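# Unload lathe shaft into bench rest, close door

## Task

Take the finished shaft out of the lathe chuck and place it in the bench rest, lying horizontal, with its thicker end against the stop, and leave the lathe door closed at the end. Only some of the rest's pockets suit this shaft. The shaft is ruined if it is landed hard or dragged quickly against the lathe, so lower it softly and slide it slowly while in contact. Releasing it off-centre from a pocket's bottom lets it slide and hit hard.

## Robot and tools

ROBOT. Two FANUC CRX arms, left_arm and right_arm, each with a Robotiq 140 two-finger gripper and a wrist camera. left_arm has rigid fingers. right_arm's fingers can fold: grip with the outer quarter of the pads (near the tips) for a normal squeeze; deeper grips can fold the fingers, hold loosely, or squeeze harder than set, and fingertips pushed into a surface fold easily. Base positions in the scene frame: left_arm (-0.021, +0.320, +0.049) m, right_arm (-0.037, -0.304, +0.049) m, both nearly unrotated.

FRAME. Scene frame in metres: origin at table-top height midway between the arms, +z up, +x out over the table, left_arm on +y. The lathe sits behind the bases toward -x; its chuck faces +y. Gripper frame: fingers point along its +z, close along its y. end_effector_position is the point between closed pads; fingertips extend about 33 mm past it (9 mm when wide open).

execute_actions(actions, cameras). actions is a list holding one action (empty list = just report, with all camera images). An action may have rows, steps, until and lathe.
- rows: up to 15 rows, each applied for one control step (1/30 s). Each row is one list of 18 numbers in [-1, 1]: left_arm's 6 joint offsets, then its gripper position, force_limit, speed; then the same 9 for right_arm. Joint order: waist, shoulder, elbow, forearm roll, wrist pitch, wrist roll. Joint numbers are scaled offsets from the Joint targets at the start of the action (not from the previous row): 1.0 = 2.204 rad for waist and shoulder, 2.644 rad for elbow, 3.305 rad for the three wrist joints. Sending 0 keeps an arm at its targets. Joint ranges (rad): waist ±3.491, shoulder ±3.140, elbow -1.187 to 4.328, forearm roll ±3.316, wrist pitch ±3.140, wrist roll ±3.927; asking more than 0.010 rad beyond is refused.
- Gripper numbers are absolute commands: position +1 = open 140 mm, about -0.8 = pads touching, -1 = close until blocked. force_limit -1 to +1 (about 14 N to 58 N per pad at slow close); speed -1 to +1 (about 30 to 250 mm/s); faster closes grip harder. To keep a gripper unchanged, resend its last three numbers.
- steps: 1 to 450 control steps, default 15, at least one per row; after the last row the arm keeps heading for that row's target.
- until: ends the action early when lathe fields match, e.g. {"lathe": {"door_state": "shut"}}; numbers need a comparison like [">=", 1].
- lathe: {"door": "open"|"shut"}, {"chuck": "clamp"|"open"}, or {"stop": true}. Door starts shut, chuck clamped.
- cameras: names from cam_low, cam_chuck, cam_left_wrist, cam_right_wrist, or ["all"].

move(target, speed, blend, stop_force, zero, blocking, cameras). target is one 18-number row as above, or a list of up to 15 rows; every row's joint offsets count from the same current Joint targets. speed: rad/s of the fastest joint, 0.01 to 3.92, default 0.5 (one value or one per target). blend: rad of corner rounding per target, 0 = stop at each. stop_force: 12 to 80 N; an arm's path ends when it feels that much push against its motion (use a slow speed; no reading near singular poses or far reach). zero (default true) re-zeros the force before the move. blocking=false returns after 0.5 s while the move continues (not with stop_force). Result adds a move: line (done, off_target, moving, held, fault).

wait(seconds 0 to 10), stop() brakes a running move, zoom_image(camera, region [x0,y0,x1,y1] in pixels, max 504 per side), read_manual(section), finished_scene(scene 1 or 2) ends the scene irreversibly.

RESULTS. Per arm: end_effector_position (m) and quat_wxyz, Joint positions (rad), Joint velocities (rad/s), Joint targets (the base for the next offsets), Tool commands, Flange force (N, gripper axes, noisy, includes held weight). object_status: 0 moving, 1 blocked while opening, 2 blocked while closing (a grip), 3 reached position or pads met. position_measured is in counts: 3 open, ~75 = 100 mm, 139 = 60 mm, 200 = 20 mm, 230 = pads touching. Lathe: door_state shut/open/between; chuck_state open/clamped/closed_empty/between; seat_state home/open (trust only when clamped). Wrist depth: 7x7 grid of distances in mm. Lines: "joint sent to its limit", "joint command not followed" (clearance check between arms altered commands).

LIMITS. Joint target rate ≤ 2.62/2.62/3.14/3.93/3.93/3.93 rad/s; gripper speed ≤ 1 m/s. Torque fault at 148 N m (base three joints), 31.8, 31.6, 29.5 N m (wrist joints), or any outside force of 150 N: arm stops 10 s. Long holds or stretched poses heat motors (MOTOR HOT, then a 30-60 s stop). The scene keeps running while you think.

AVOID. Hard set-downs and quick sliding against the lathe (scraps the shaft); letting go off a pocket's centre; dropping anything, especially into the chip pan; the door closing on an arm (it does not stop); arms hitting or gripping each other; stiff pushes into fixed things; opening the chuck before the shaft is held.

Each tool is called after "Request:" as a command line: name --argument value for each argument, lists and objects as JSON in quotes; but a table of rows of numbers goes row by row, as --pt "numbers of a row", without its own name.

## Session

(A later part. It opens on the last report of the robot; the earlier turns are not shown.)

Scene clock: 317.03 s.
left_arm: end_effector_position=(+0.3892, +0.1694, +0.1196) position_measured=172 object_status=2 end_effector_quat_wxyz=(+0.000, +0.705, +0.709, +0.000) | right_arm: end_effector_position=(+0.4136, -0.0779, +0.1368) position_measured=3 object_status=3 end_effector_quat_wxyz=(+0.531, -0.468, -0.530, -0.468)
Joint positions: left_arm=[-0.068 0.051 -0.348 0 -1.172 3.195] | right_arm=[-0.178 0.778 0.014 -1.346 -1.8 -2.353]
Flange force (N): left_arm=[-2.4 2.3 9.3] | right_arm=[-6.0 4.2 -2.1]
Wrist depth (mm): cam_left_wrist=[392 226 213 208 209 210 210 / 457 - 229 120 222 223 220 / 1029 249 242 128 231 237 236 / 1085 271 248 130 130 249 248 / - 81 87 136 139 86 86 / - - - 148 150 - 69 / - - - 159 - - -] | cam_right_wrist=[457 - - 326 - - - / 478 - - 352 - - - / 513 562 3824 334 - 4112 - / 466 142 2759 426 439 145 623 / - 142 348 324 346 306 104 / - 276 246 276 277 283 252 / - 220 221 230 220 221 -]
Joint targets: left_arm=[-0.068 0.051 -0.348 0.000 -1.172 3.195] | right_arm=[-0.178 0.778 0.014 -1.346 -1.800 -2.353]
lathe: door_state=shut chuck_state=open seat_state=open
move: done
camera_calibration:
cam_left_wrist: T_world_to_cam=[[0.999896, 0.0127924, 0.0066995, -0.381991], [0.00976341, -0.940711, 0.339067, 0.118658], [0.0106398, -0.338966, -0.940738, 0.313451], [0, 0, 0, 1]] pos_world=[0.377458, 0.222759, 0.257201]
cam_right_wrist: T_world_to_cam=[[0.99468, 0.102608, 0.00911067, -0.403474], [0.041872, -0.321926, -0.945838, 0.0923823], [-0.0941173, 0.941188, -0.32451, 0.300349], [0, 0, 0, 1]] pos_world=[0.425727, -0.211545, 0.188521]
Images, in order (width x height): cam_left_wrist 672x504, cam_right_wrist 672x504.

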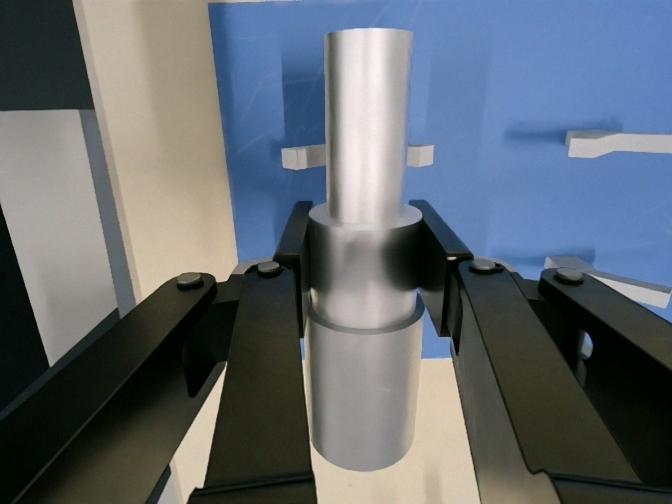

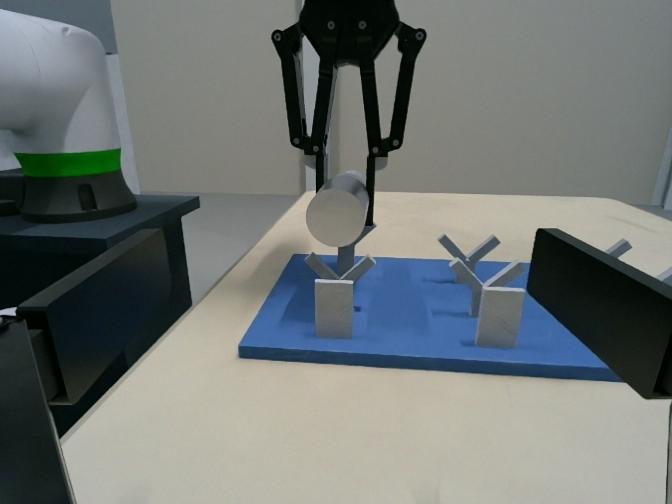

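Request:
move --target '[0,0.01128,-0.01317,0,0.01806,0.00487,-1,0.4,-1,0,0,0,0,0,0,1,1,1]' --speed 0.08 --cameras '["cam_left_wrist","cam_right_wrist"]'

Request:
zoom_image --camera "cam_right_wrist" --region '[260, 180, 430, 350]'

Request:
zoom_image --camera "cam_left_wrist" --region '[250, 0, 490, 240]'

Scene clock: 381.87 s.
left_arm: end_effector_position=(+0.3887, +0.1694, +0.0956) position_measured=172 object_status=2 end_effector_quat_wxyz=(+0.000, +0.700, +0.714, +0.000) | right_arm: end_effector_position=(+0.4136, -0.0779, +0.1368) position_measured=3 object_status=3 end_effector_quat_wxyz=(+0.531, -0.468, -0.530, -0.468)
Joint positions: left_arm=[-0.068 0.076 -0.382 0 -1.112 3.211] | right_arm=[-0.178 0.778 0.014 -1.346 -1.8 -2.353]
Flange force (N): left_arm=[-2.1 1.6 9.8] | right_arm=[-6.3 4.3 -2.6]
Wrist depth (mm): cam_left_wrist=[206 203 192 187 189 190 189 / 941 - 203 119 199 201 200 / 1015 232 219 128 154 213 213 / 1059 240 227 130 130 224 224 / - 81 87 136 139 86 86 / - - - 149 150 - 69 / - - - 157 - - -] | cam_right_wrist=[458 - - 326 - - - / 474 507 3758 348 - - - / 514 574 3406 366 - - - / - 134 2344 315 449 145 333 / - 142 348 325 347 305 104 / - 275 275 263 277 275 - / - 211 210 221 221 220 -]
Joint targets: left_arm=[-0.068 0.076 -0.383 0.000 -1.112 3.211] | right_arm=[-0.178 0.778 0.014 -1.346 -1.800 -2.353]
lathe: door_state=shut chuck_state=open seat_state=open
move: done
camera_calibration:
cam_left_wrist: T_world_to_cam=[[0.999561, 0.0288338, 0.00674436, -0.383861], [0.0248418, -0.940464, 0.338984, 0.120969], [0.016117, -0.338668, -0.940768, 0.28872], [0, 0, 0, 1]] pos_world=[0.376034, 0.222616, 0.233201]
cam_right_wrist: T_world_to_cam=[[0.99468, 0.102608, 0.00911067, -0.403474], [0.041872, -0.321926, -0.945838, 0.0923823], [-0.0941173, 0.941188, -0.32451, 0.300349], [0, 0, 0, 1]] pos_world=[0.425727, -0.211545, 0.188521]
Images, in order (width x height): cam_left_wrist 672x504, cam_right_wrist 672x504.

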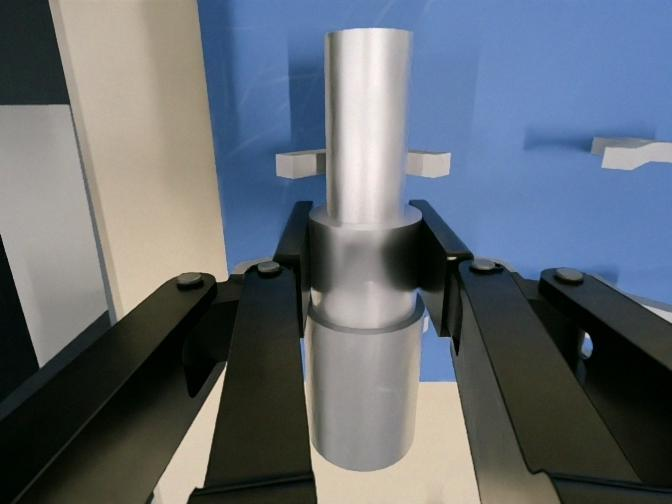

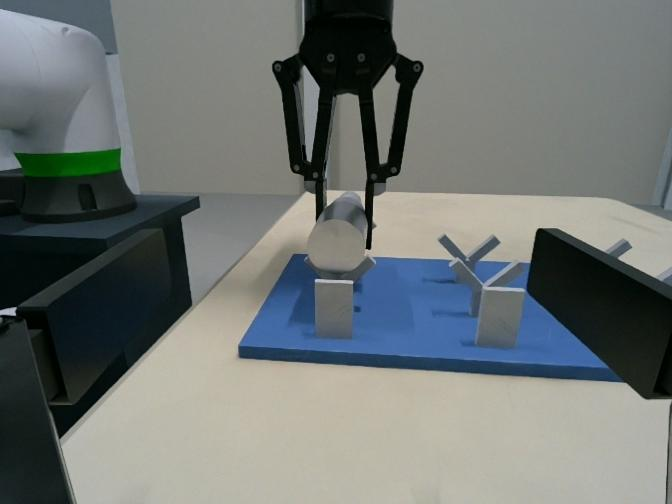

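Scaled by 2.965 from the camera's 672x504 image, which has a finer 960x720 frame.

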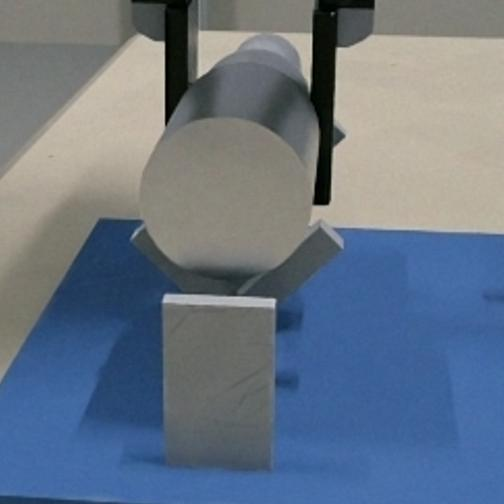

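Scaled by 2.100 from the camera's 672x504 image, which has a finer 960x720 frame.

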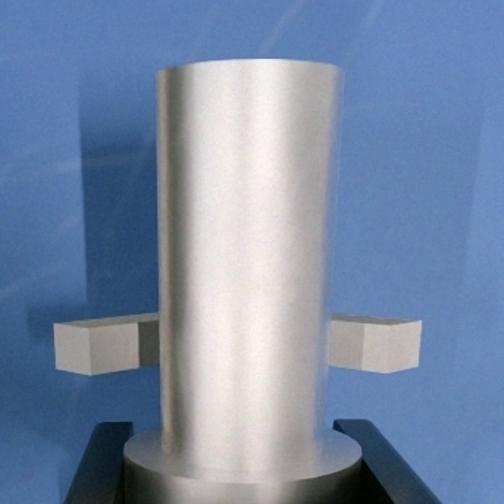

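Request:
move --pt "0 0.00436 -0.0044 0 0.00643 0 -1 0.4 -1 0 0 0 0 0 0 1 1 1" --pt "-0.01292 0.00946 0.00028 0 0.00609 0.00861 -1 0.4 -1 0 0 0 0 0 0 1 1 1" --speed 0.03 --cameras '["cam_left_wrist","cam_right_wrist"]'

Request:
zoom_image --camera "cam_right_wrist" --region '[260, 180, 430, 350]'

Request:
zoom_image --camera "cam_left_wrist" --region '[250, 0, 490, 240]'

Scene clock: 435.97 s.
left_arm: end_effector_position=(+0.3889, +0.1577, +0.0871) position_measured=172 object_status=2 end_effector_quat_wxyz=(+0.000, +0.700, +0.714, +0.000) | right_arm: end_effector_position=(+0.4136, -0.0779, +0.1368) position_measured=3 object_status=3 end_effector_quat_wxyz=(+0.531, -0.468, -0.530, -0.468)
Joint positions: left_arm=[-0.096 0.097 -0.382 0 -1.092 3.24] | right_arm=[-0.178 0.778 0.014 -1.346 -1.8 -2.353]
Flange force (N): left_arm=[50.5 2.9 -5.7] | right_arm=[-6.2 4.8 -2.5]
Wrist depth (mm): cam_left_wrist=[195 - 184 179 180 182 182 / 372 208 194 120 190 193 190 / 1015 216 208 128 203 205 204 / 1059 - 216 130 129 216 215 / - 81 87 136 139 86 86 / - - - 147 150 - 69 / - - - 155 - - -] | cam_right_wrist=[442 3353 3694 318 - - - / 477 - - 334 - - - / 510 572 - 363 - - - / - 134 - 312 418 145 122 / - 142 346 324 347 306 104 / - 253 276 277 276 277 109 / - 219 220 221 221 221 -]
Joint targets: left_arm=[-0.097 0.097 -0.382 0.000 -1.092 3.240] | right_arm=[-0.178 0.778 0.014 -1.346 -1.800 -2.353]
lathe: door_state=shut chuck_state=open seat_state=open
move: done
camera_calibration:
cam_left_wrist: T_world_to_cam=[[0.999561, 0.0288312, 0.00675718, -0.383666], [0.0248422, -0.940615, 0.338566, 0.112872], [0.0161172, -0.338249, -0.940919, 0.27667], [0, 0, 0, 1]] pos_world=[0.376234, 0.210814, 0.224702]
cam_right_wrist: T_world_to_cam=[[0.99468, 0.102608, 0.00911067, -0.403474], [0.041872, -0.321926, -0.945838, 0.0923823], [-0.0941173, 0.941188, -0.32451, 0.300349], [0, 0, 0, 1]] pos_world=[0.425727, -0.211545, 0.188521]
Images, in order (width x height): cam_left_wrist 672x504, cam_right_wrist 672x504.

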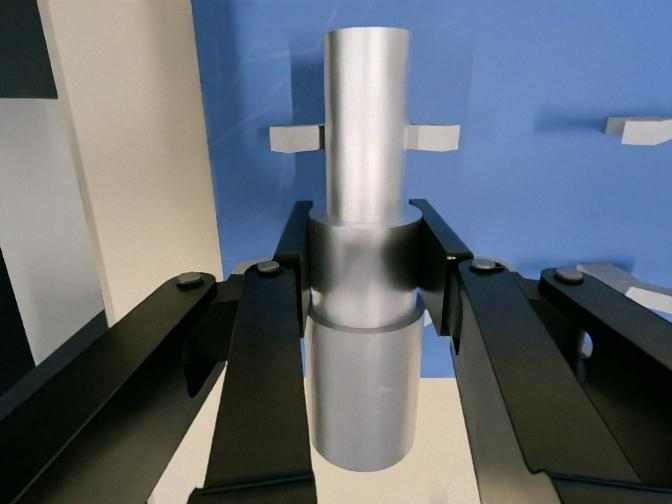

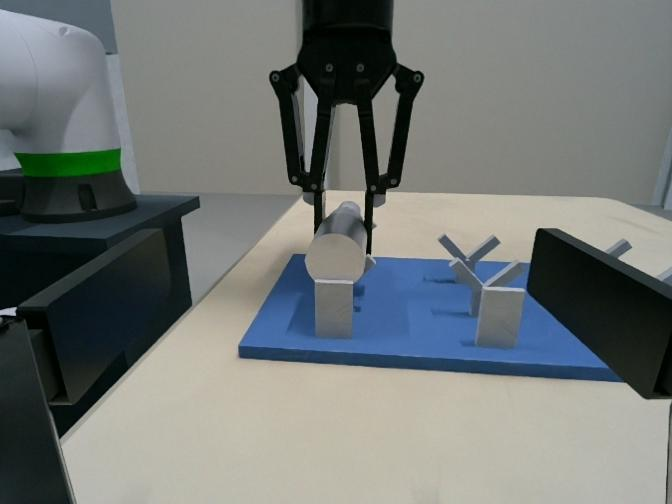

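Scaled by 2.965 from the camera's 672x504 image, which has a finer 960x720 frame.

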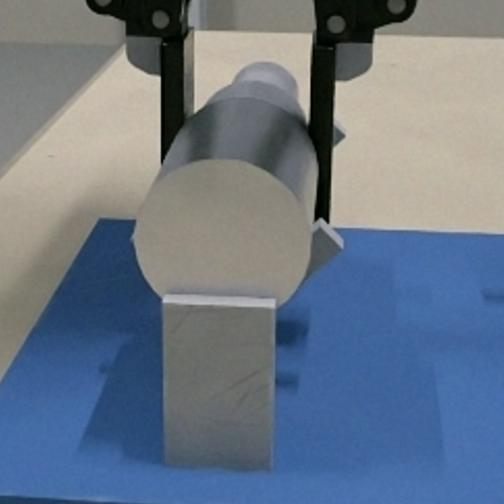

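Scaled by 2.100 from the camera's 672x504 image, which has a finer 960x720 frame.

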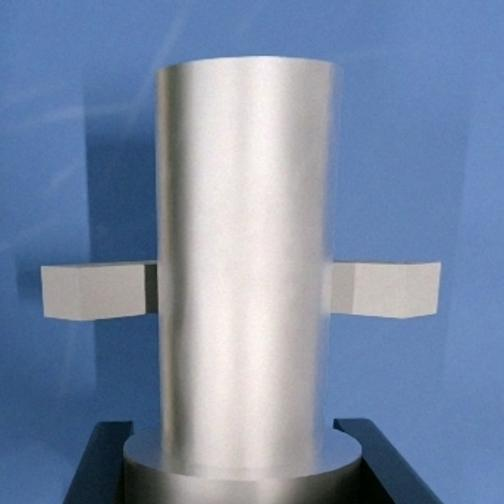

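Request:
move --target '[0.00161,-0.00064,-0.00058,0,0.00005,-0.00108,-1,0.4,-1,0,0,0,0,0,0,1,1,1]' --speed 0.02

Scene clock: 443.43 s.
left_arm: end_effector_position=(+0.3889, +0.1588, +0.0872) position_measured=172 object_status=2 end_effector_quat_wxyz=(+0.000, +0.700, +0.714, +0.000) | right_arm: end_effector_position=(+0.4136, -0.0779, +0.1368) position_measured=3 object_status=3 end_effector_quat_wxyz=(+0.531, -0.468, -0.530, -0.468)
Joint positions: left_arm=[-0.093 0.096 -0.383 0 -1.092 3.236] | right_arm=[-0.178 0.778 0.014 -1.346 -1.8 -2.353]
Flange force (N): left_arm=[13.9 1.9 6.0] | right_arm=[-5.3 4.1 -2.2]
Wrist depth (mm): cam_left_wrist=[195 196 184 179 180 182 182 / 902 208 194 120 191 193 190 / 1006 220 209 128 202 204 204 / 1085 231 218 130 130 215 217 / - 78 82 136 138 86 86 / - - - 148 150 - 69 / - - - 157 - - -] | cam_right_wrist=[461 6054 3070 318 - - - / 477 - - 334 - - - / 512 571 4541 363 - - - / 505 142 2422 312 433 146 122 / - 325 347 325 347 304 104 / - 276 277 - 296 277 251 / - 211 212 220 220 220 -]
Joint targets: left_arm=[-0.093 0.096 -0.383 0.000 -1.092 3.236] | right_arm=[-0.178 0.778 0.014 -1.346 -1.800 -2.353]
lathe: door_state=shut chuck_state=open seat_state=open
move: done

Request:
move --target '[0.00065,-0.00026,-0.00023,0,0.00002,-0.00043,-1,0.4,-1,0,0,0,0,0,0,1,1,1]' --speed 0.02

Request:
move --target '[0,0.00321,-0.00305,0,0.00458,0,-1,0.4,-1,0,0,0,0,0,0,1,1,1]' --speed 0.01 --stop_force 14 --cameras '["cam_left_wrist","cam_right_wrist"]'

Request:
zoom_image --camera "cam_right_wrist" --region '[260, 180, 430, 350]'

Request:
zoom_image --camera "cam_left_wrist" --region '[250, 0, 490, 240]'

Scene clock: 462.20 s.
left_arm: end_effector_position=(+0.3888, +0.1596, +0.0871) position_measured=172 object_status=2 end_effector_quat_wxyz=(+0.000, +0.700, +0.714, +0.000) | right_arm: end_effector_position=(+0.4136, -0.0779, +0.1368) position_measured=3 object_status=3 end_effector_quat_wxyz=(+0.531, -0.468, -0.530, -0.468)
Joint positions: left_arm=[-0.092 0.095 -0.384 0 -1.092 3.235] | right_arm=[-0.178 0.778 0.014 -1.346 -1.8 -2.353]
Flange force (N): left_arm=[-2.2 1.3 9.1] | right_arm=[-5.8 4.5 -2.1]
Wrist depth (mm): cam_left_wrist=[198 196 184 179 181 182 182 / 373 207 195 120 190 193 191 / 983 218 208 128 203 204 205 / 1054 232 218 130 130 215 217 / - 81 87 136 139 86 86 / - - - 148 149 - 69 / - - - 153 - - -] | cam_right_wrist=[461 - - 319 - - - / 477 5891 4954 334 - 3253 - / 514 566 3205 364 920 5069 3758 / - 142 2564 312 557 145 122 / - 142 345 324 348 306 104 / - 263 - 273 277 277 - / - 219 221 221 221 221 -]
Joint targets: left_arm=[-0.092 0.095 -0.384 0.000 -1.092 3.235] | right_arm=[-0.178 0.778 0.014 -1.346 -1.800 -2.353]
lathe: door_state=shut chuck_state=open seat_state=open
move: done

Scene clock: 463.63 s.
left_arm: end_effector_position=(+0.3888, +0.1596, +0.0837) position_measured=172 object_status=2 end_effector_quat_wxyz=(+0.000, +0.700, +0.714, +0.000) | right_arm: end_effector_position=(+0.4136, -0.0779, +0.1368) position_measured=3 object_status=3 end_effector_quat_wxyz=(+0.531, -0.468, -0.530, -0.468)
Joint positions: left_arm=[-0.092 0.099 -0.389 0 -1.083 3.235] | right_arm=[-0.178 0.778 0.014 -1.346 -1.8 -2.353]
Flange force (N): left_arm=[4.9 -7.1 -8.6] | right_arm=[-6.3 4.5 -2.5]
Wrist depth (mm): cam_left_wrist=[190 192 181 177 179 179 179 / 437 201 191 120 186 189 187 / 983 221 206 129 200 201 200 / 1069 228 212 130 129 212 214 / - 81 87 136 138 86 86 / - - - 147 148 - 69 / - - - 155 - - -] | cam_right_wrist=[455 3460 - 306 - - - / 478 3573 4637 338 3406 - - / 509 3758 - 358 - - 3892 / - 133 1787 311 474 343 122 / - 131 327 324 347 305 104 / - 276 276 276 288 276 251 / - 220 211 221 - 221 -]
Joint targets: left_arm=[-0.092 0.099 -0.389 0.000 -1.083 3.235] | right_arm=[-0.178 0.778 0.014 -1.346 -1.800 -2.353]
lathe: door_state=shut chuck_state=open seat_state=open
move: contact (left_arm)
camera_calibration:
cam_left_wrist: T_world_to_cam=[[0.999561, 0.0288338, 0.00674436, -0.383595], [0.0248418, -0.940464, 0.338984, 0.11569], [0.016117, -0.338668, -0.940768, 0.274171], [0, 0, 0, 1]] pos_world=[0.376134, 0.212716, 0.221301]
cam_right_wrist: T_world_to_cam=[[0.99468, 0.102608, 0.00911067, -0.403474], [0.041872, -0.321926, -0.945838, 0.0923823], [-0.0941173, 0.941188, -0.32451, 0.300349], [0, 0, 0, 1]] pos_world=[0.425727, -0.211545, 0.188521]
Images, in order (width x height): cam_left_wrist 672x504, cam_right_wrist 672x504.

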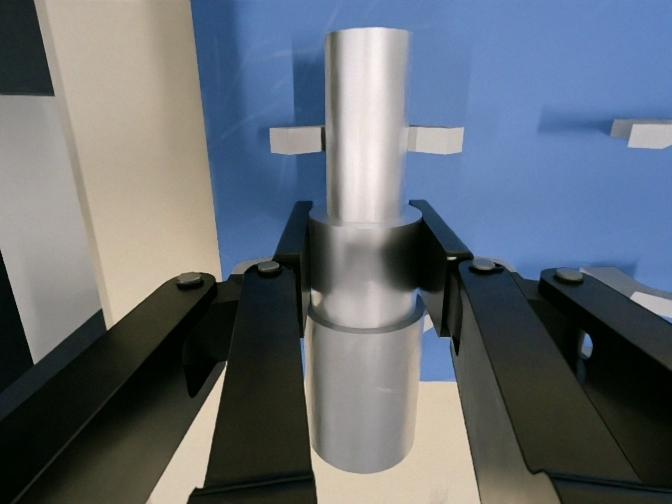

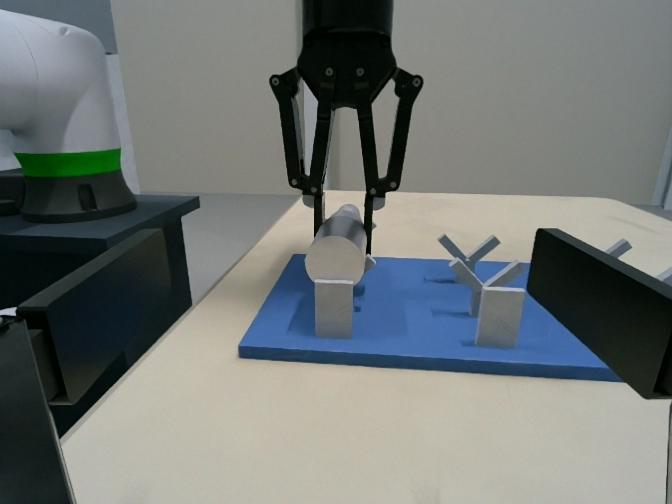

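Scaled by 2.965 from the camera's 672x504 image, which has a finer 960x720 frame.

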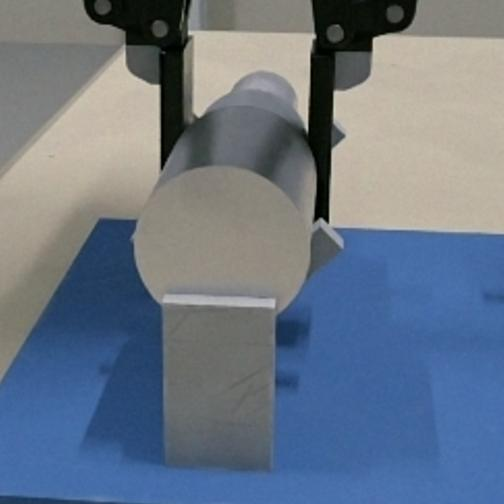

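Scaled by 2.100 from the camera's 672x504 image, which has a finer 960x720 frame.

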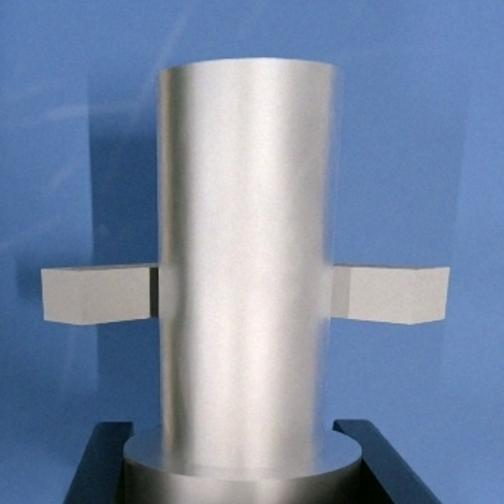

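Request:
move --target '[0,0.00107,-0.00102,0,0.00153,0,-1,0.4,-1,0,0,0,0,0,0,1,1,1]' --speed 0.01 --stop_force 12

Scene clock: 478.43 s.
left_arm: end_effector_position=(+0.3887, +0.1596, +0.0832) position_measured=172 object_status=2 end_effector_quat_wxyz=(+0.000, +0.700, +0.714, +0.000) | right_arm: end_effector_position=(+0.4136, -0.0779, +0.1368) position_measured=3 object_status=3 end_effector_quat_wxyz=(+0.531, -0.468, -0.530, -0.468)
Joint positions: left_arm=[-0.092 0.1 -0.389 0 -1.082 3.235] | right_arm=[-0.178 0.778 0.014 -1.346 -1.8 -2.353]
Flange force (N): left_arm=[10.3 -11.6 -32.1] | right_arm=[-6.0 3.9 -2.5]
Wrist depth (mm): cam_left_wrist=[193 188 180 176 178 179 179 / 375 205 192 120 186 189 186 / 979 213 204 129 198 201 200 / 1049 - 209 129 129 212 212 / - 81 87 136 138 86 86 / - - - 146 149 - 69 / - - - 154 - - -] | cam_right_wrist=[445 - - 306 3353 - - / 477 - - 334 - - - / 510 562 4036 357 - - - / 501 142 2626 312 439 345 122 / - 142 345 324 347 305 104 / - 276 276 - 278 285 251 / - 220 220 215 221 221 -]
Joint targets: left_arm=[-0.092 0.100 -0.389 0.000 -1.082 3.235] | right_arm=[-0.178 0.778 0.014 -1.346 -1.800 -2.353]
lathe: door_state=shut chuck_state=open seat_state=open
move: contact (left_arm)

Request:
move --target '[-0.00015,-0.0006,-0.00016,0,-0.00027,0.0001,-1,0.4,-1,0,0,0,0,0,0,1,1,1]' --speed 0.01

Scene clock: 497.47 s.
left_arm: end_effector_position=(+0.3883, +0.1595, +0.0835) position_measured=172 object_status=2 end_effector_quat_wxyz=(+0.000, +0.700, +0.714, +0.000) | right_arm: end_effector_position=(+0.4136, -0.0779, +0.1368) position_measured=3 object_status=3 end_effector_quat_wxyz=(+0.531, -0.468, -0.530, -0.468)
Joint positions: left_arm=[-0.092 0.098 -0.39 0 -1.083 3.235] | right_arm=[-0.178 0.778 0.014 -1.346 -1.8 -2.353]
Flange force (N): left_arm=[6.4 1.0 1.0] | right_arm=[-6.0 4.5 -2.6]
Wrist depth (mm): cam_left_wrist=[198 194 181 176 178 179 179 / 404 204 190 120 186 190 186 / 1001 216 203 130 198 202 200 / 1069 228 214 129 129 213 215 / 1119 81 87 136 138 86 86 / - - - 147 149 - 69 / - - - 154 - - -] | cam_right_wrist=[460 - - 305 3205 - 2626 / 477 - 4274 334 - - - / 510 550 4036 358 - 3963 - / - 134 2868 310 427 145 121 / - 131 323 324 348 304 104 / - 263 298 294 291 276 - / - 220 211 220 231 221 -]
Joint targets: left_arm=[-0.092 0.098 -0.390 0.000 -1.083 3.235] | right_arm=[-0.178 0.778 0.014 -1.346 -1.800 -2.353]
lathe: door_state=shut chuck_state=open seat_state=open
move: done

Request:
move --target '[-0.00269,0.00106,0.00097,0,-0.00008,0.00179,-1,0.4,-1,0,0,0,0,0,0,1,1,1]' --speed 0.01 --stop_force 12 --cameras '["cam_left_wrist","cam_right_wrist"]'

Request:
zoom_image --camera "cam_right_wrist" --region '[290, 220, 390, 320]'

Request:
zoom_image --camera "cam_left_wrist" --region '[250, 100, 490, 340]'

Scene clock: 517.03 s.
left_arm: end_effector_position=(+0.3884, +0.1590, +0.0836) position_measured=172 object_status=2 end_effector_quat_wxyz=(+0.000, +0.700, +0.714, +0.000) | right_arm: end_effector_position=(+0.4136, -0.0779, +0.1368) position_measured=3 object_status=3 end_effector_quat_wxyz=(+0.531, -0.468, -0.530, -0.468)
Joint positions: left_arm=[-0.093 0.099 -0.389 0 -1.083 3.237] | right_arm=[-0.178 0.778 0.014 -1.346 -1.8 -2.353]
Flange force (N): left_arm=[20.0 3.3 -3.7] | right_arm=[-5.8 4.2 -2.2]
Wrist depth (mm): cam_left_wrist=[- 195 181 177 178 180 179 / 209 204 191 120 186 190 187 / 979 217 205 130 200 202 202 / 1044 230 211 130 129 211 213 / - 81 87 136 138 86 86 / - - - 147 149 - 69 / - - - 155 - - -] | cam_right_wrist=[463 - 3694 305 - - - / 479 550 3460 335 342 - 3633 / 516 538 4036 357 948 - 3892 / - 513 2477 312 451 145 322 / - 141 345 325 347 304 104 / - 261 293 277 277 277 251 / - 220 214 221 221 221 -]
Joint targets: left_arm=[-0.093 0.099 -0.389 0.000 -1.083 3.236] | right_arm=[-0.178 0.778 0.014 -1.346 -1.800 -2.353]
lathe: door_state=shut chuck_state=open seat_state=open
move: contact (left_arm)
camera_calibration:
cam_left_wrist: T_world_to_cam=[[0.999556, 0.0289979, 0.00689974, -0.383144], [0.0249456, -0.940504, 0.338866, 0.115167], [0.0163157, -0.338544, -0.940809, 0.273789], [0, 0, 0, 1]] pos_world=[0.375633, 0.212115, 0.221201]
cam_right_wrist: T_world_to_cam=[[0.99468, 0.102608, 0.00911067, -0.403474], [0.041872, -0.321926, -0.945838, 0.0923823], [-0.0941173, 0.941188, -0.32451, 0.300349], [0, 0, 0, 1]] pos_world=[0.425727, -0.211545, 0.188521]
Images, in order (width x height): cam_left_wrist 672x504, cam_right_wrist 672x504.

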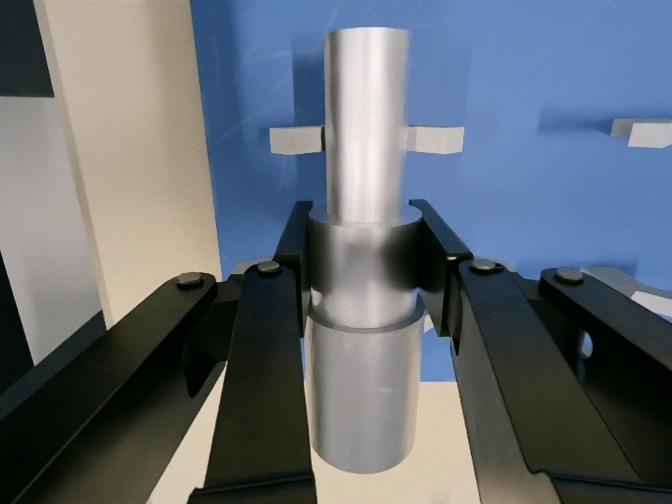

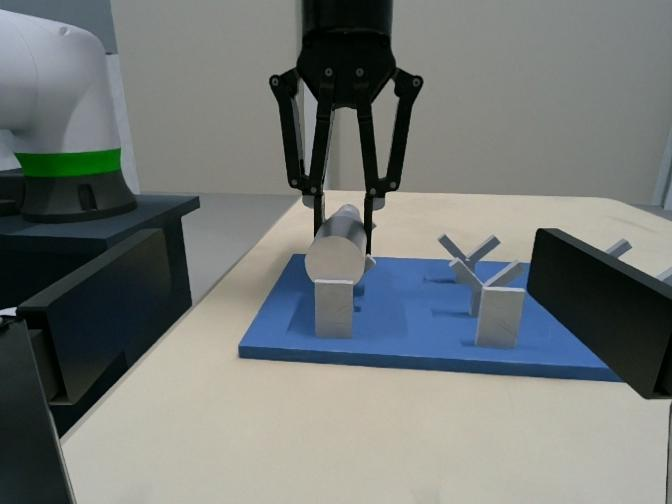

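Scaled by 5.040 from the camera's 672x504 image, which has a finer 960x720 frame.

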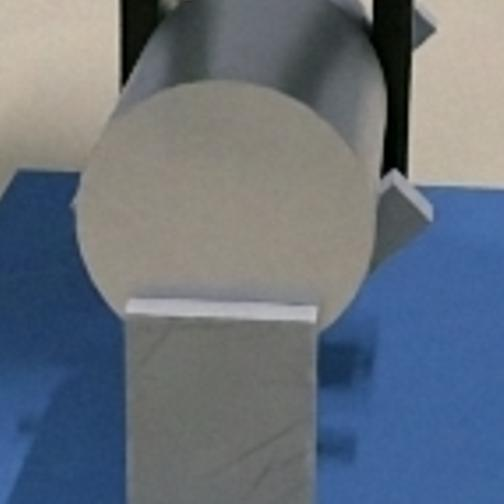

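Scaled by 2.100 from the camera's 672x504 image, which has a finer 960x720 frame.

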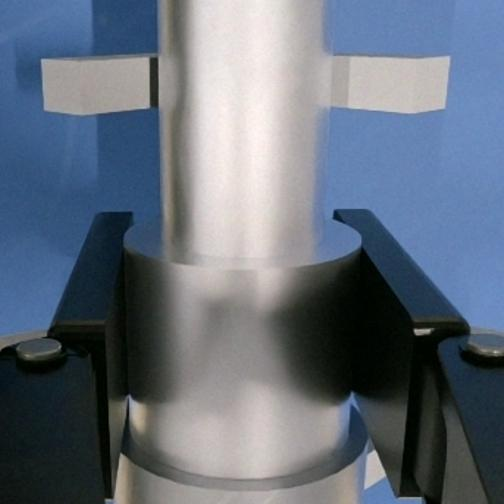

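Request:
move --target '[0.00054,-0.00021,-0.0002,0,0.00001,-0.00036,-1,0.4,-1,0,0,0,0,0,0,1,1,1]' --speed 0.01

Request:
move --target '[0.002305,-0.0007,-0.001424,0.002057,0.00067,-0.002505,-1,0.4,-1,0,0,0,0,0,0,1,1,1]' --speed 0.01

Scene clock: 549.00 s.
left_arm: end_effector_position=(+0.3883, +0.1594, +0.0836) position_measured=172 object_status=2 end_effector_quat_wxyz=(+0.000, +0.700, +0.714, +0.000) | right_arm: end_effector_position=(+0.4136, -0.0779, +0.1368) position_measured=3 object_status=3 end_effector_quat_wxyz=(+0.531, -0.468, -0.530, -0.468)
Joint positions: left_arm=[-0.092 0.098 -0.39 0 -1.083 3.235] | right_arm=[-0.178 0.778 0.014 -1.346 -1.8 -2.353]
Flange force (N): left_arm=[5.1 3.5 3.0] | right_arm=[-5.9 4.0 -2.4]
Wrist depth (mm): cam_left_wrist=[- 196 182 176 178 180 180 / 205 201 192 120 186 189 187 / 983 - 203 130 200 201 201 / 1049 - 211 130 130 212 214 / 1091 81 87 136 138 86 86 / - - - 147 150 - 69 / - - - 155 - - -] | cam_right_wrist=[459 3253 2906 307 3353 - - / 480 556 - 333 343 - - / 510 3963 3892 357 822 - - / - 142 556 312 471 145 123 / - 131 343 324 348 305 104 / - 261 277 277 277 279 110 / - 220 220 221 221 221 -]
Joint targets: left_arm=[-0.092 0.098 -0.390 0.000 -1.083 3.235] | right_arm=[-0.178 0.778 0.014 -1.346 -1.800 -2.353]
lathe: door_state=shut chuck_state=open seat_state=open
move: done

Scene clock: 550.03 s.
left_arm: end_effector_position=(+0.3884, +0.1595, +0.0836) position_measured=172 object_status=2 end_effector_quat_wxyz=(+0.002, +0.700, +0.714, -0.002) | right_arm: end_effector_position=(+0.4136, -0.0779, +0.1368) position_measured=3 object_status=3 end_effector_quat_wxyz=(+0.531, -0.468, -0.530, -0.468)
Joint positions: left_arm=[-0.087 0.097 -0.393 0.007 -1.081 3.227] | right_arm=[-0.178 0.778 0.014 -1.346 -1.8 -2.353]
Flange force (N): left_arm=[6.4 0.4 -0.8] | right_arm=[-5.4 4.3 -2.5]
Wrist depth (mm): cam_left_wrist=[193 191 180 176 178 179 179 / 921 205 192 120 186 189 187 / 970 - 203 130 199 201 201 / 1044 - 213 130 130 211 214 / - 81 87 136 139 86 86 / - - - 147 149 - 69 / - - - 155 - - -] | cam_right_wrist=[441 - 3633 308 322 - - / 479 546 - 335 3573 - 3406 / 510 586 3515 360 - - - / - 133 2000 312 435 146 122 / - 142 346 323 347 305 104 / - 275 277 276 290 277 251 / - 220 220 212 221 212 -]
Joint targets: left_arm=[-0.087 0.097 -0.393 0.007 -1.081 3.227] | right_arm=[-0.178 0.778 0.014 -1.346 -1.800 -2.353]
lathe: door_state=shut chuck_state=open seat_state=open
move: done

Request:
move --target '[-0.00269,0.00106,0.00097,0,-0.00008,0.00179,-1,0.4,-1,0,0,0,0,0,0,1,1,1]' --speed 0.006 --stop_force 12

Request:
execute_actions --actions '[{"rows":[[0,0,0,0,0,0,0.15,0.4,-1,0,0,0,0,0,0,1,1,1]],"steps":60}]' --cameras '["cam_left_wrist","cam_right_wrist"]'

Request:
zoom_image --camera "cam_right_wrist" --region '[290, 220, 390, 320]'

speed must be a number from 0.01 to 3.92 (rad/s); nothing of the call was run

not run: a call was refused earlier in this reply.

Scaled by 5.040 from the camera's 672x504 image, which has a finer 960x720 frame.
This view is cut from an older image: the scene may have changed since it was taken.

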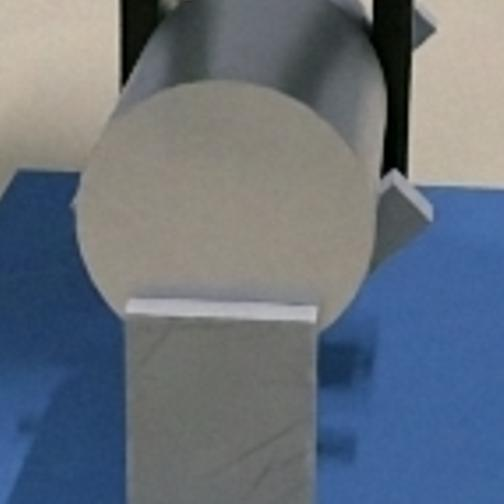

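Request:
move --target '[-0.00269,0.00106,0.00097,0,-0.00008,0.00179,-1,0.4,-1,0,0,0,0,0,0,1,1,1]' --speed 0.01 --stop_force 12

Request:
execute_actions --actions '[{"rows":[[0,0,0,0,0,0,0.15,0.4,-1,0,0,0,0,0,0,1,1,1]],"steps":60}]' --cameras '["cam_left_wrist","cam_right_wrist"]'

Request:
zoom_image --camera "cam_right_wrist" --region '[290, 220, 390, 320]'

Scene clock: 590.07 s.
left_arm: end_effector_position=(+0.3884, +0.1589, +0.0837) position_measured=172 object_status=2 end_effector_quat_wxyz=(+0.002, +0.700, +0.714, -0.002) | right_arm: end_effector_position=(+0.4136, -0.0779, +0.1368) position_measured=3 object_status=3 end_effector_quat_wxyz=(+0.531, -0.468, -0.530, -0.468)
Joint positions: left_arm=[-0.088 0.097 -0.393 0.007 -1.081 3.228] | right_arm=[-0.178 0.778 0.014 -1.346 -1.8 -2.353]
Flange force (N): left_arm=[26.1 -2.2 -12.3] | right_arm=[-6.0 4.2 -2.0]
Wrist depth (mm): cam_left_wrist=[194 196 180 176 177 179 179 / 906 205 191 120 185 189 187 / 992 216 204 128 199 201 200 / 1059 229 212 130 129 213 213 / - 81 83 136 138 86 86 / - - - 147 149 - 69 / - - - 155 - - -] | cam_right_wrist=[469 - 3353 306 - - - / 476 4036 3892 334 - - - / 513 549 - 360 - 3573 - / 470 142 - 312 431 343 399 / - 142 344 324 347 304 104 / - 275 276 277 277 277 251 / - 220 220 221 221 221 -]
Joint targets: left_arm=[-0.088 0.097 -0.393 0.007 -1.081 3.228] | right_arm=[-0.178 0.778 0.014 -1.346 -1.800 -2.353]
lathe: door_state=shut chuck_state=open seat_state=open
move: contact (left_arm)

Scene clock: 592.27 s.
left_arm: end_effector_position=(+0.3884, +0.1589, +0.0837) position_measured=110 object_status=3 end_effector_quat_wxyz=(+0.002, +0.700, +0.714, -0.002) | right_arm: end_effector_position=(+0.4136, -0.0779, +0.1368) position_measured=3 object_status=3 end_effector_quat_wxyz=(+0.531, -0.468, -0.530, -0.468)
Joint positions: left_arm=[-0.088 0.097 -0.393 0.007 -1.081 3.228] | right_arm=[-0.178 0.778 0.014 -1.346 -1.8 -2.353]
Flange force (N): left_arm=[-2.5 2.1 4.4] | right_arm=[-5.6 4.3 -1.9]
Wrist depth (mm): cam_left_wrist=[191 193 181 176 178 178 179 / 925 205 190 121 185 190 188 / 970 216 204 129 199 201 201 / 1069 228 141 129 145 132 211 / - 89 140 137 171 112 87 / - - - 147 242 - - / - - - 158 288 - -] | cam_right_wrist=[460 3892 - 307 - - - / 478 4954 - 332 - 4112 - / 510 587 4036 4112 350 - - / 468 143 2691 314 436 145 121 / - 122 343 327 347 305 104 / - 262 - 291 277 277 109 / - 220 214 224 221 221 -]
Joint targets: left_arm=[-0.088 0.097 -0.393 0.007 -1.081 3.228] | right_arm=[-0.178 0.778 0.014 -1.346 -1.800 -2.353]
lathe: door_state=shut chuck_state=open seat_state=open
camera_calibration:
cam_left_wrist: T_world_to_cam=[[0.999554, 0.0291539, 0.00646433, -0.3832], [0.0251421, -0.938413, 0.344599, 0.114165], [0.0161126, -0.344283, -0.938728, 0.274581], [0, 0, 0, 1]] pos_world=[0.375734, 0.21284, 0.220893]
cam_right_wrist: T_world_to_cam=[[0.99468, 0.102608, 0.00911067, -0.403474], [0.041872, -0.321926, -0.945838, 0.0923823], [-0.0941173, 0.941188, -0.32451, 0.300349], [0, 0, 0, 1]] pos_world=[0.425727, -0.211545, 0.188521]
Images, in order (width x height): cam_left_wrist 672x504, cam_right_wrist 672x504.

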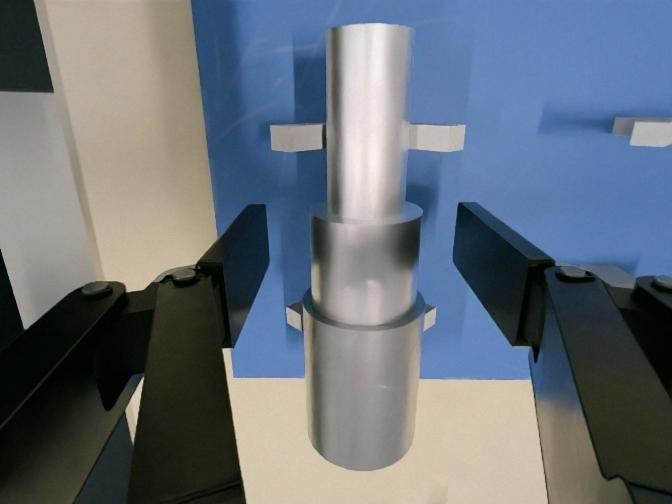

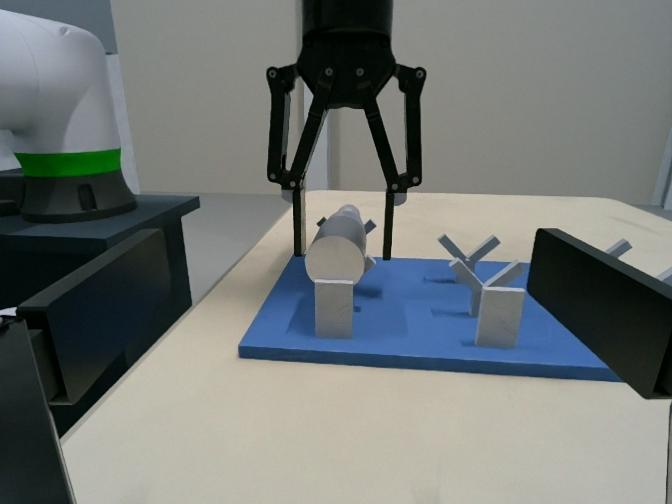

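Scaled by 5.040 from the camera's 672x504 image, which has a finer 960x720 frame.

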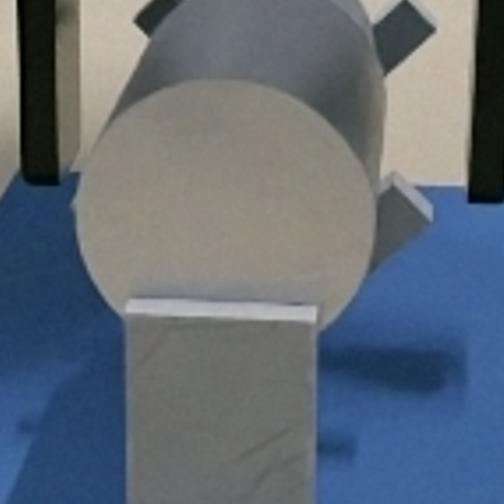

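Request:
move --pt "0 -0.03037 0.03547 0 -0.04863 0 0.15 0.4 -1 0 0 0 0 0 0 1 1 1" --pt "0 -0.04864 0.07895 0 -0.0956 0 0.15 0.4 -1 0 0 0 0 0 0 1 1 1" --speed '[0.15,0.25]' --blend '[0.03,0]' --cameras '["cam_left_wrist","cam_right_wrist","cam_low"]'

Request:
zoom_image --camera "cam_left_wrist" --region '[236, 80, 520, 364]'

Request:
zoom_image --camera "cam_right_wrist" --region '[290, 190, 400, 300]'

Scene clock: 612.30 s.
left_arm: end_effector_position=(+0.3883, +0.1587, +0.2135) position_measured=110 object_status=3 end_effector_quat_wxyz=(+0.002, +0.700, +0.714, -0.002) | right_arm: end_effector_position=(+0.4136, -0.0779, +0.1368) position_measured=3 object_status=3 end_effector_quat_wxyz=(+0.531, -0.468, -0.530, -0.468)
Joint positions: left_arm=[-0.088 -0.01 -0.184 0.007 -1.397 3.228] | right_arm=[-0.178 0.778 0.014 -1.346 -1.8 -2.353]
Flange force (N): left_arm=[-2.0 1.1 3.4] | right_arm=[-5.9 4.2 -2.3]
Wrist depth (mm): cam_left_wrist=[432 544 300 299 298 299 297 / 1054 759 320 252 314 307 310 / 1096 - 325 262 333 328 333 / 1179 1160 140 269 354 132 351 / - 89 83 383 - 106 87 / - - 439 431 - - - / - - 466 470 447 - -] | cam_right_wrist=[448 3159 - 3353 3460 - - / 477 565 - 3758 - - - / 513 556 2224 - - - 3253 / - 142 518 312 474 144 119 / - 325 345 323 347 300 104 / - 275 276 276 277 277 251 / - 219 220 221 221 221 -]
Joint targets: left_arm=[-0.088 -0.010 -0.184 0.007 -1.397 3.228] | right_arm=[-0.178 0.778 0.014 -1.346 -1.800 -2.353]
lathe: door_state=shut chuck_state=open seat_state=open
move: done
camera_calibration:
cam_left_wrist: T_world_to_cam=[[0.999612, 0.0271558, 0.0062519, -0.383563], [0.0233297, -0.938242, 0.345193, 0.0697515], [0.0152398, -0.344913, -0.938511, 0.396876], [0, 0, 0, 1]] pos_world=[0.375738, 0.212747, 0.350792]
cam_right_wrist: T_world_to_cam=[[0.99468, 0.102608, 0.00911067, -0.403474], [0.041872, -0.321926, -0.945838, 0.0923823], [-0.0941173, 0.941188, -0.32451, 0.300349], [0, 0, 0, 1]] pos_world=[0.425727, -0.211545, 0.188521]
Images, in order (width x height): cam_low 672x504, cam_left_wrist 672x504, cam_right_wrist 672x504.

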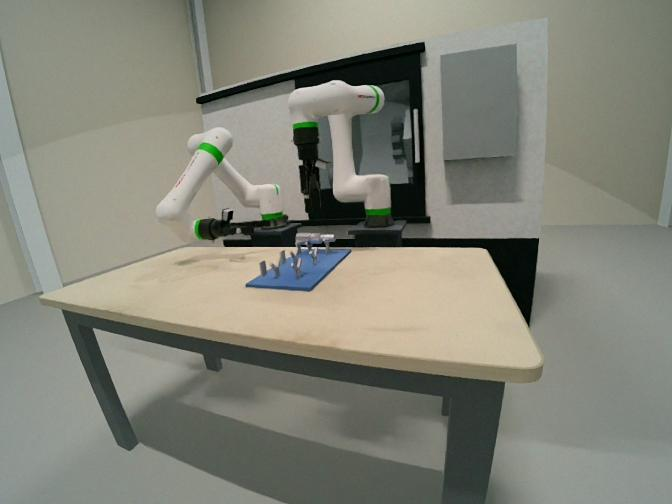

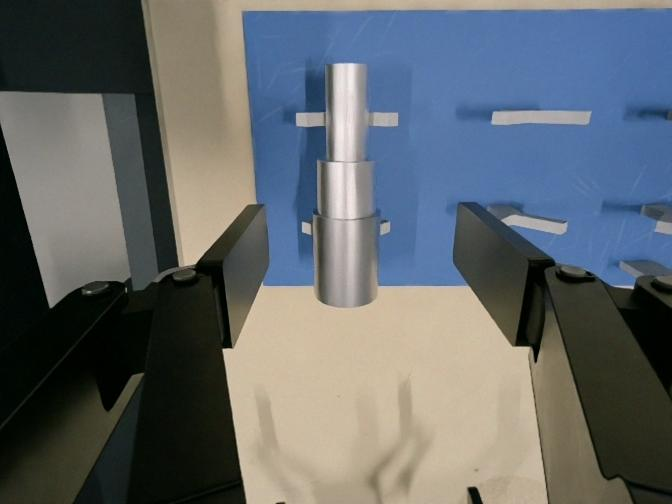

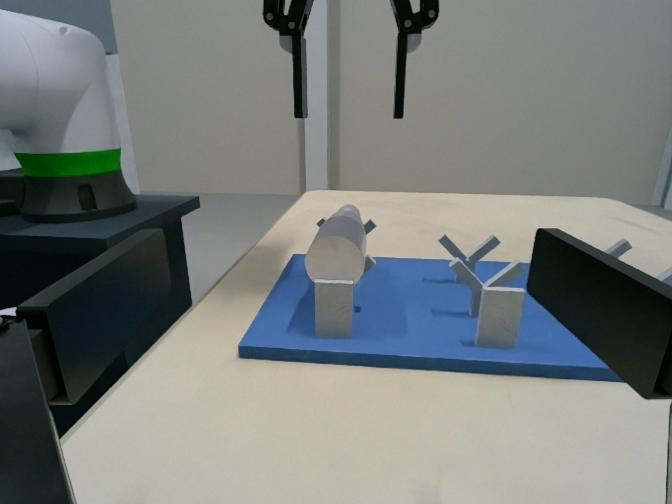

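Scaled by 1.775 from the camera's 672x504 image, which has a finer 960x720 frame.

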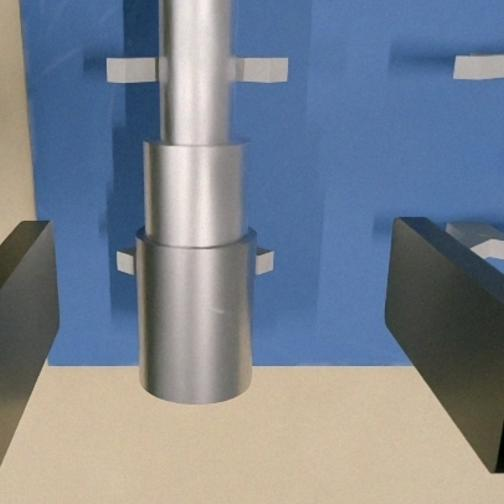

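Scaled by 4.582 from the camera's 672x504 image, which has a finer 960x720 frame.

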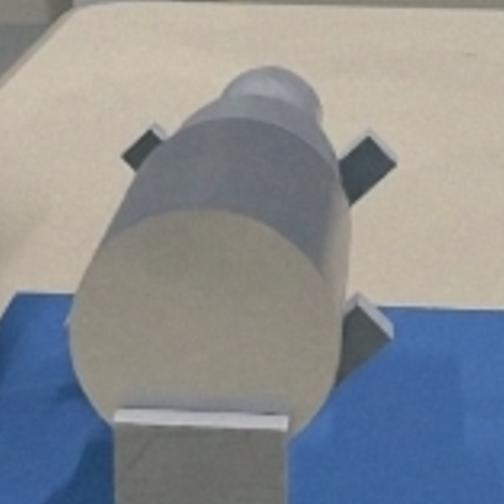

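Request:
finished_scene --scene 2

The scene is finished: the task was done.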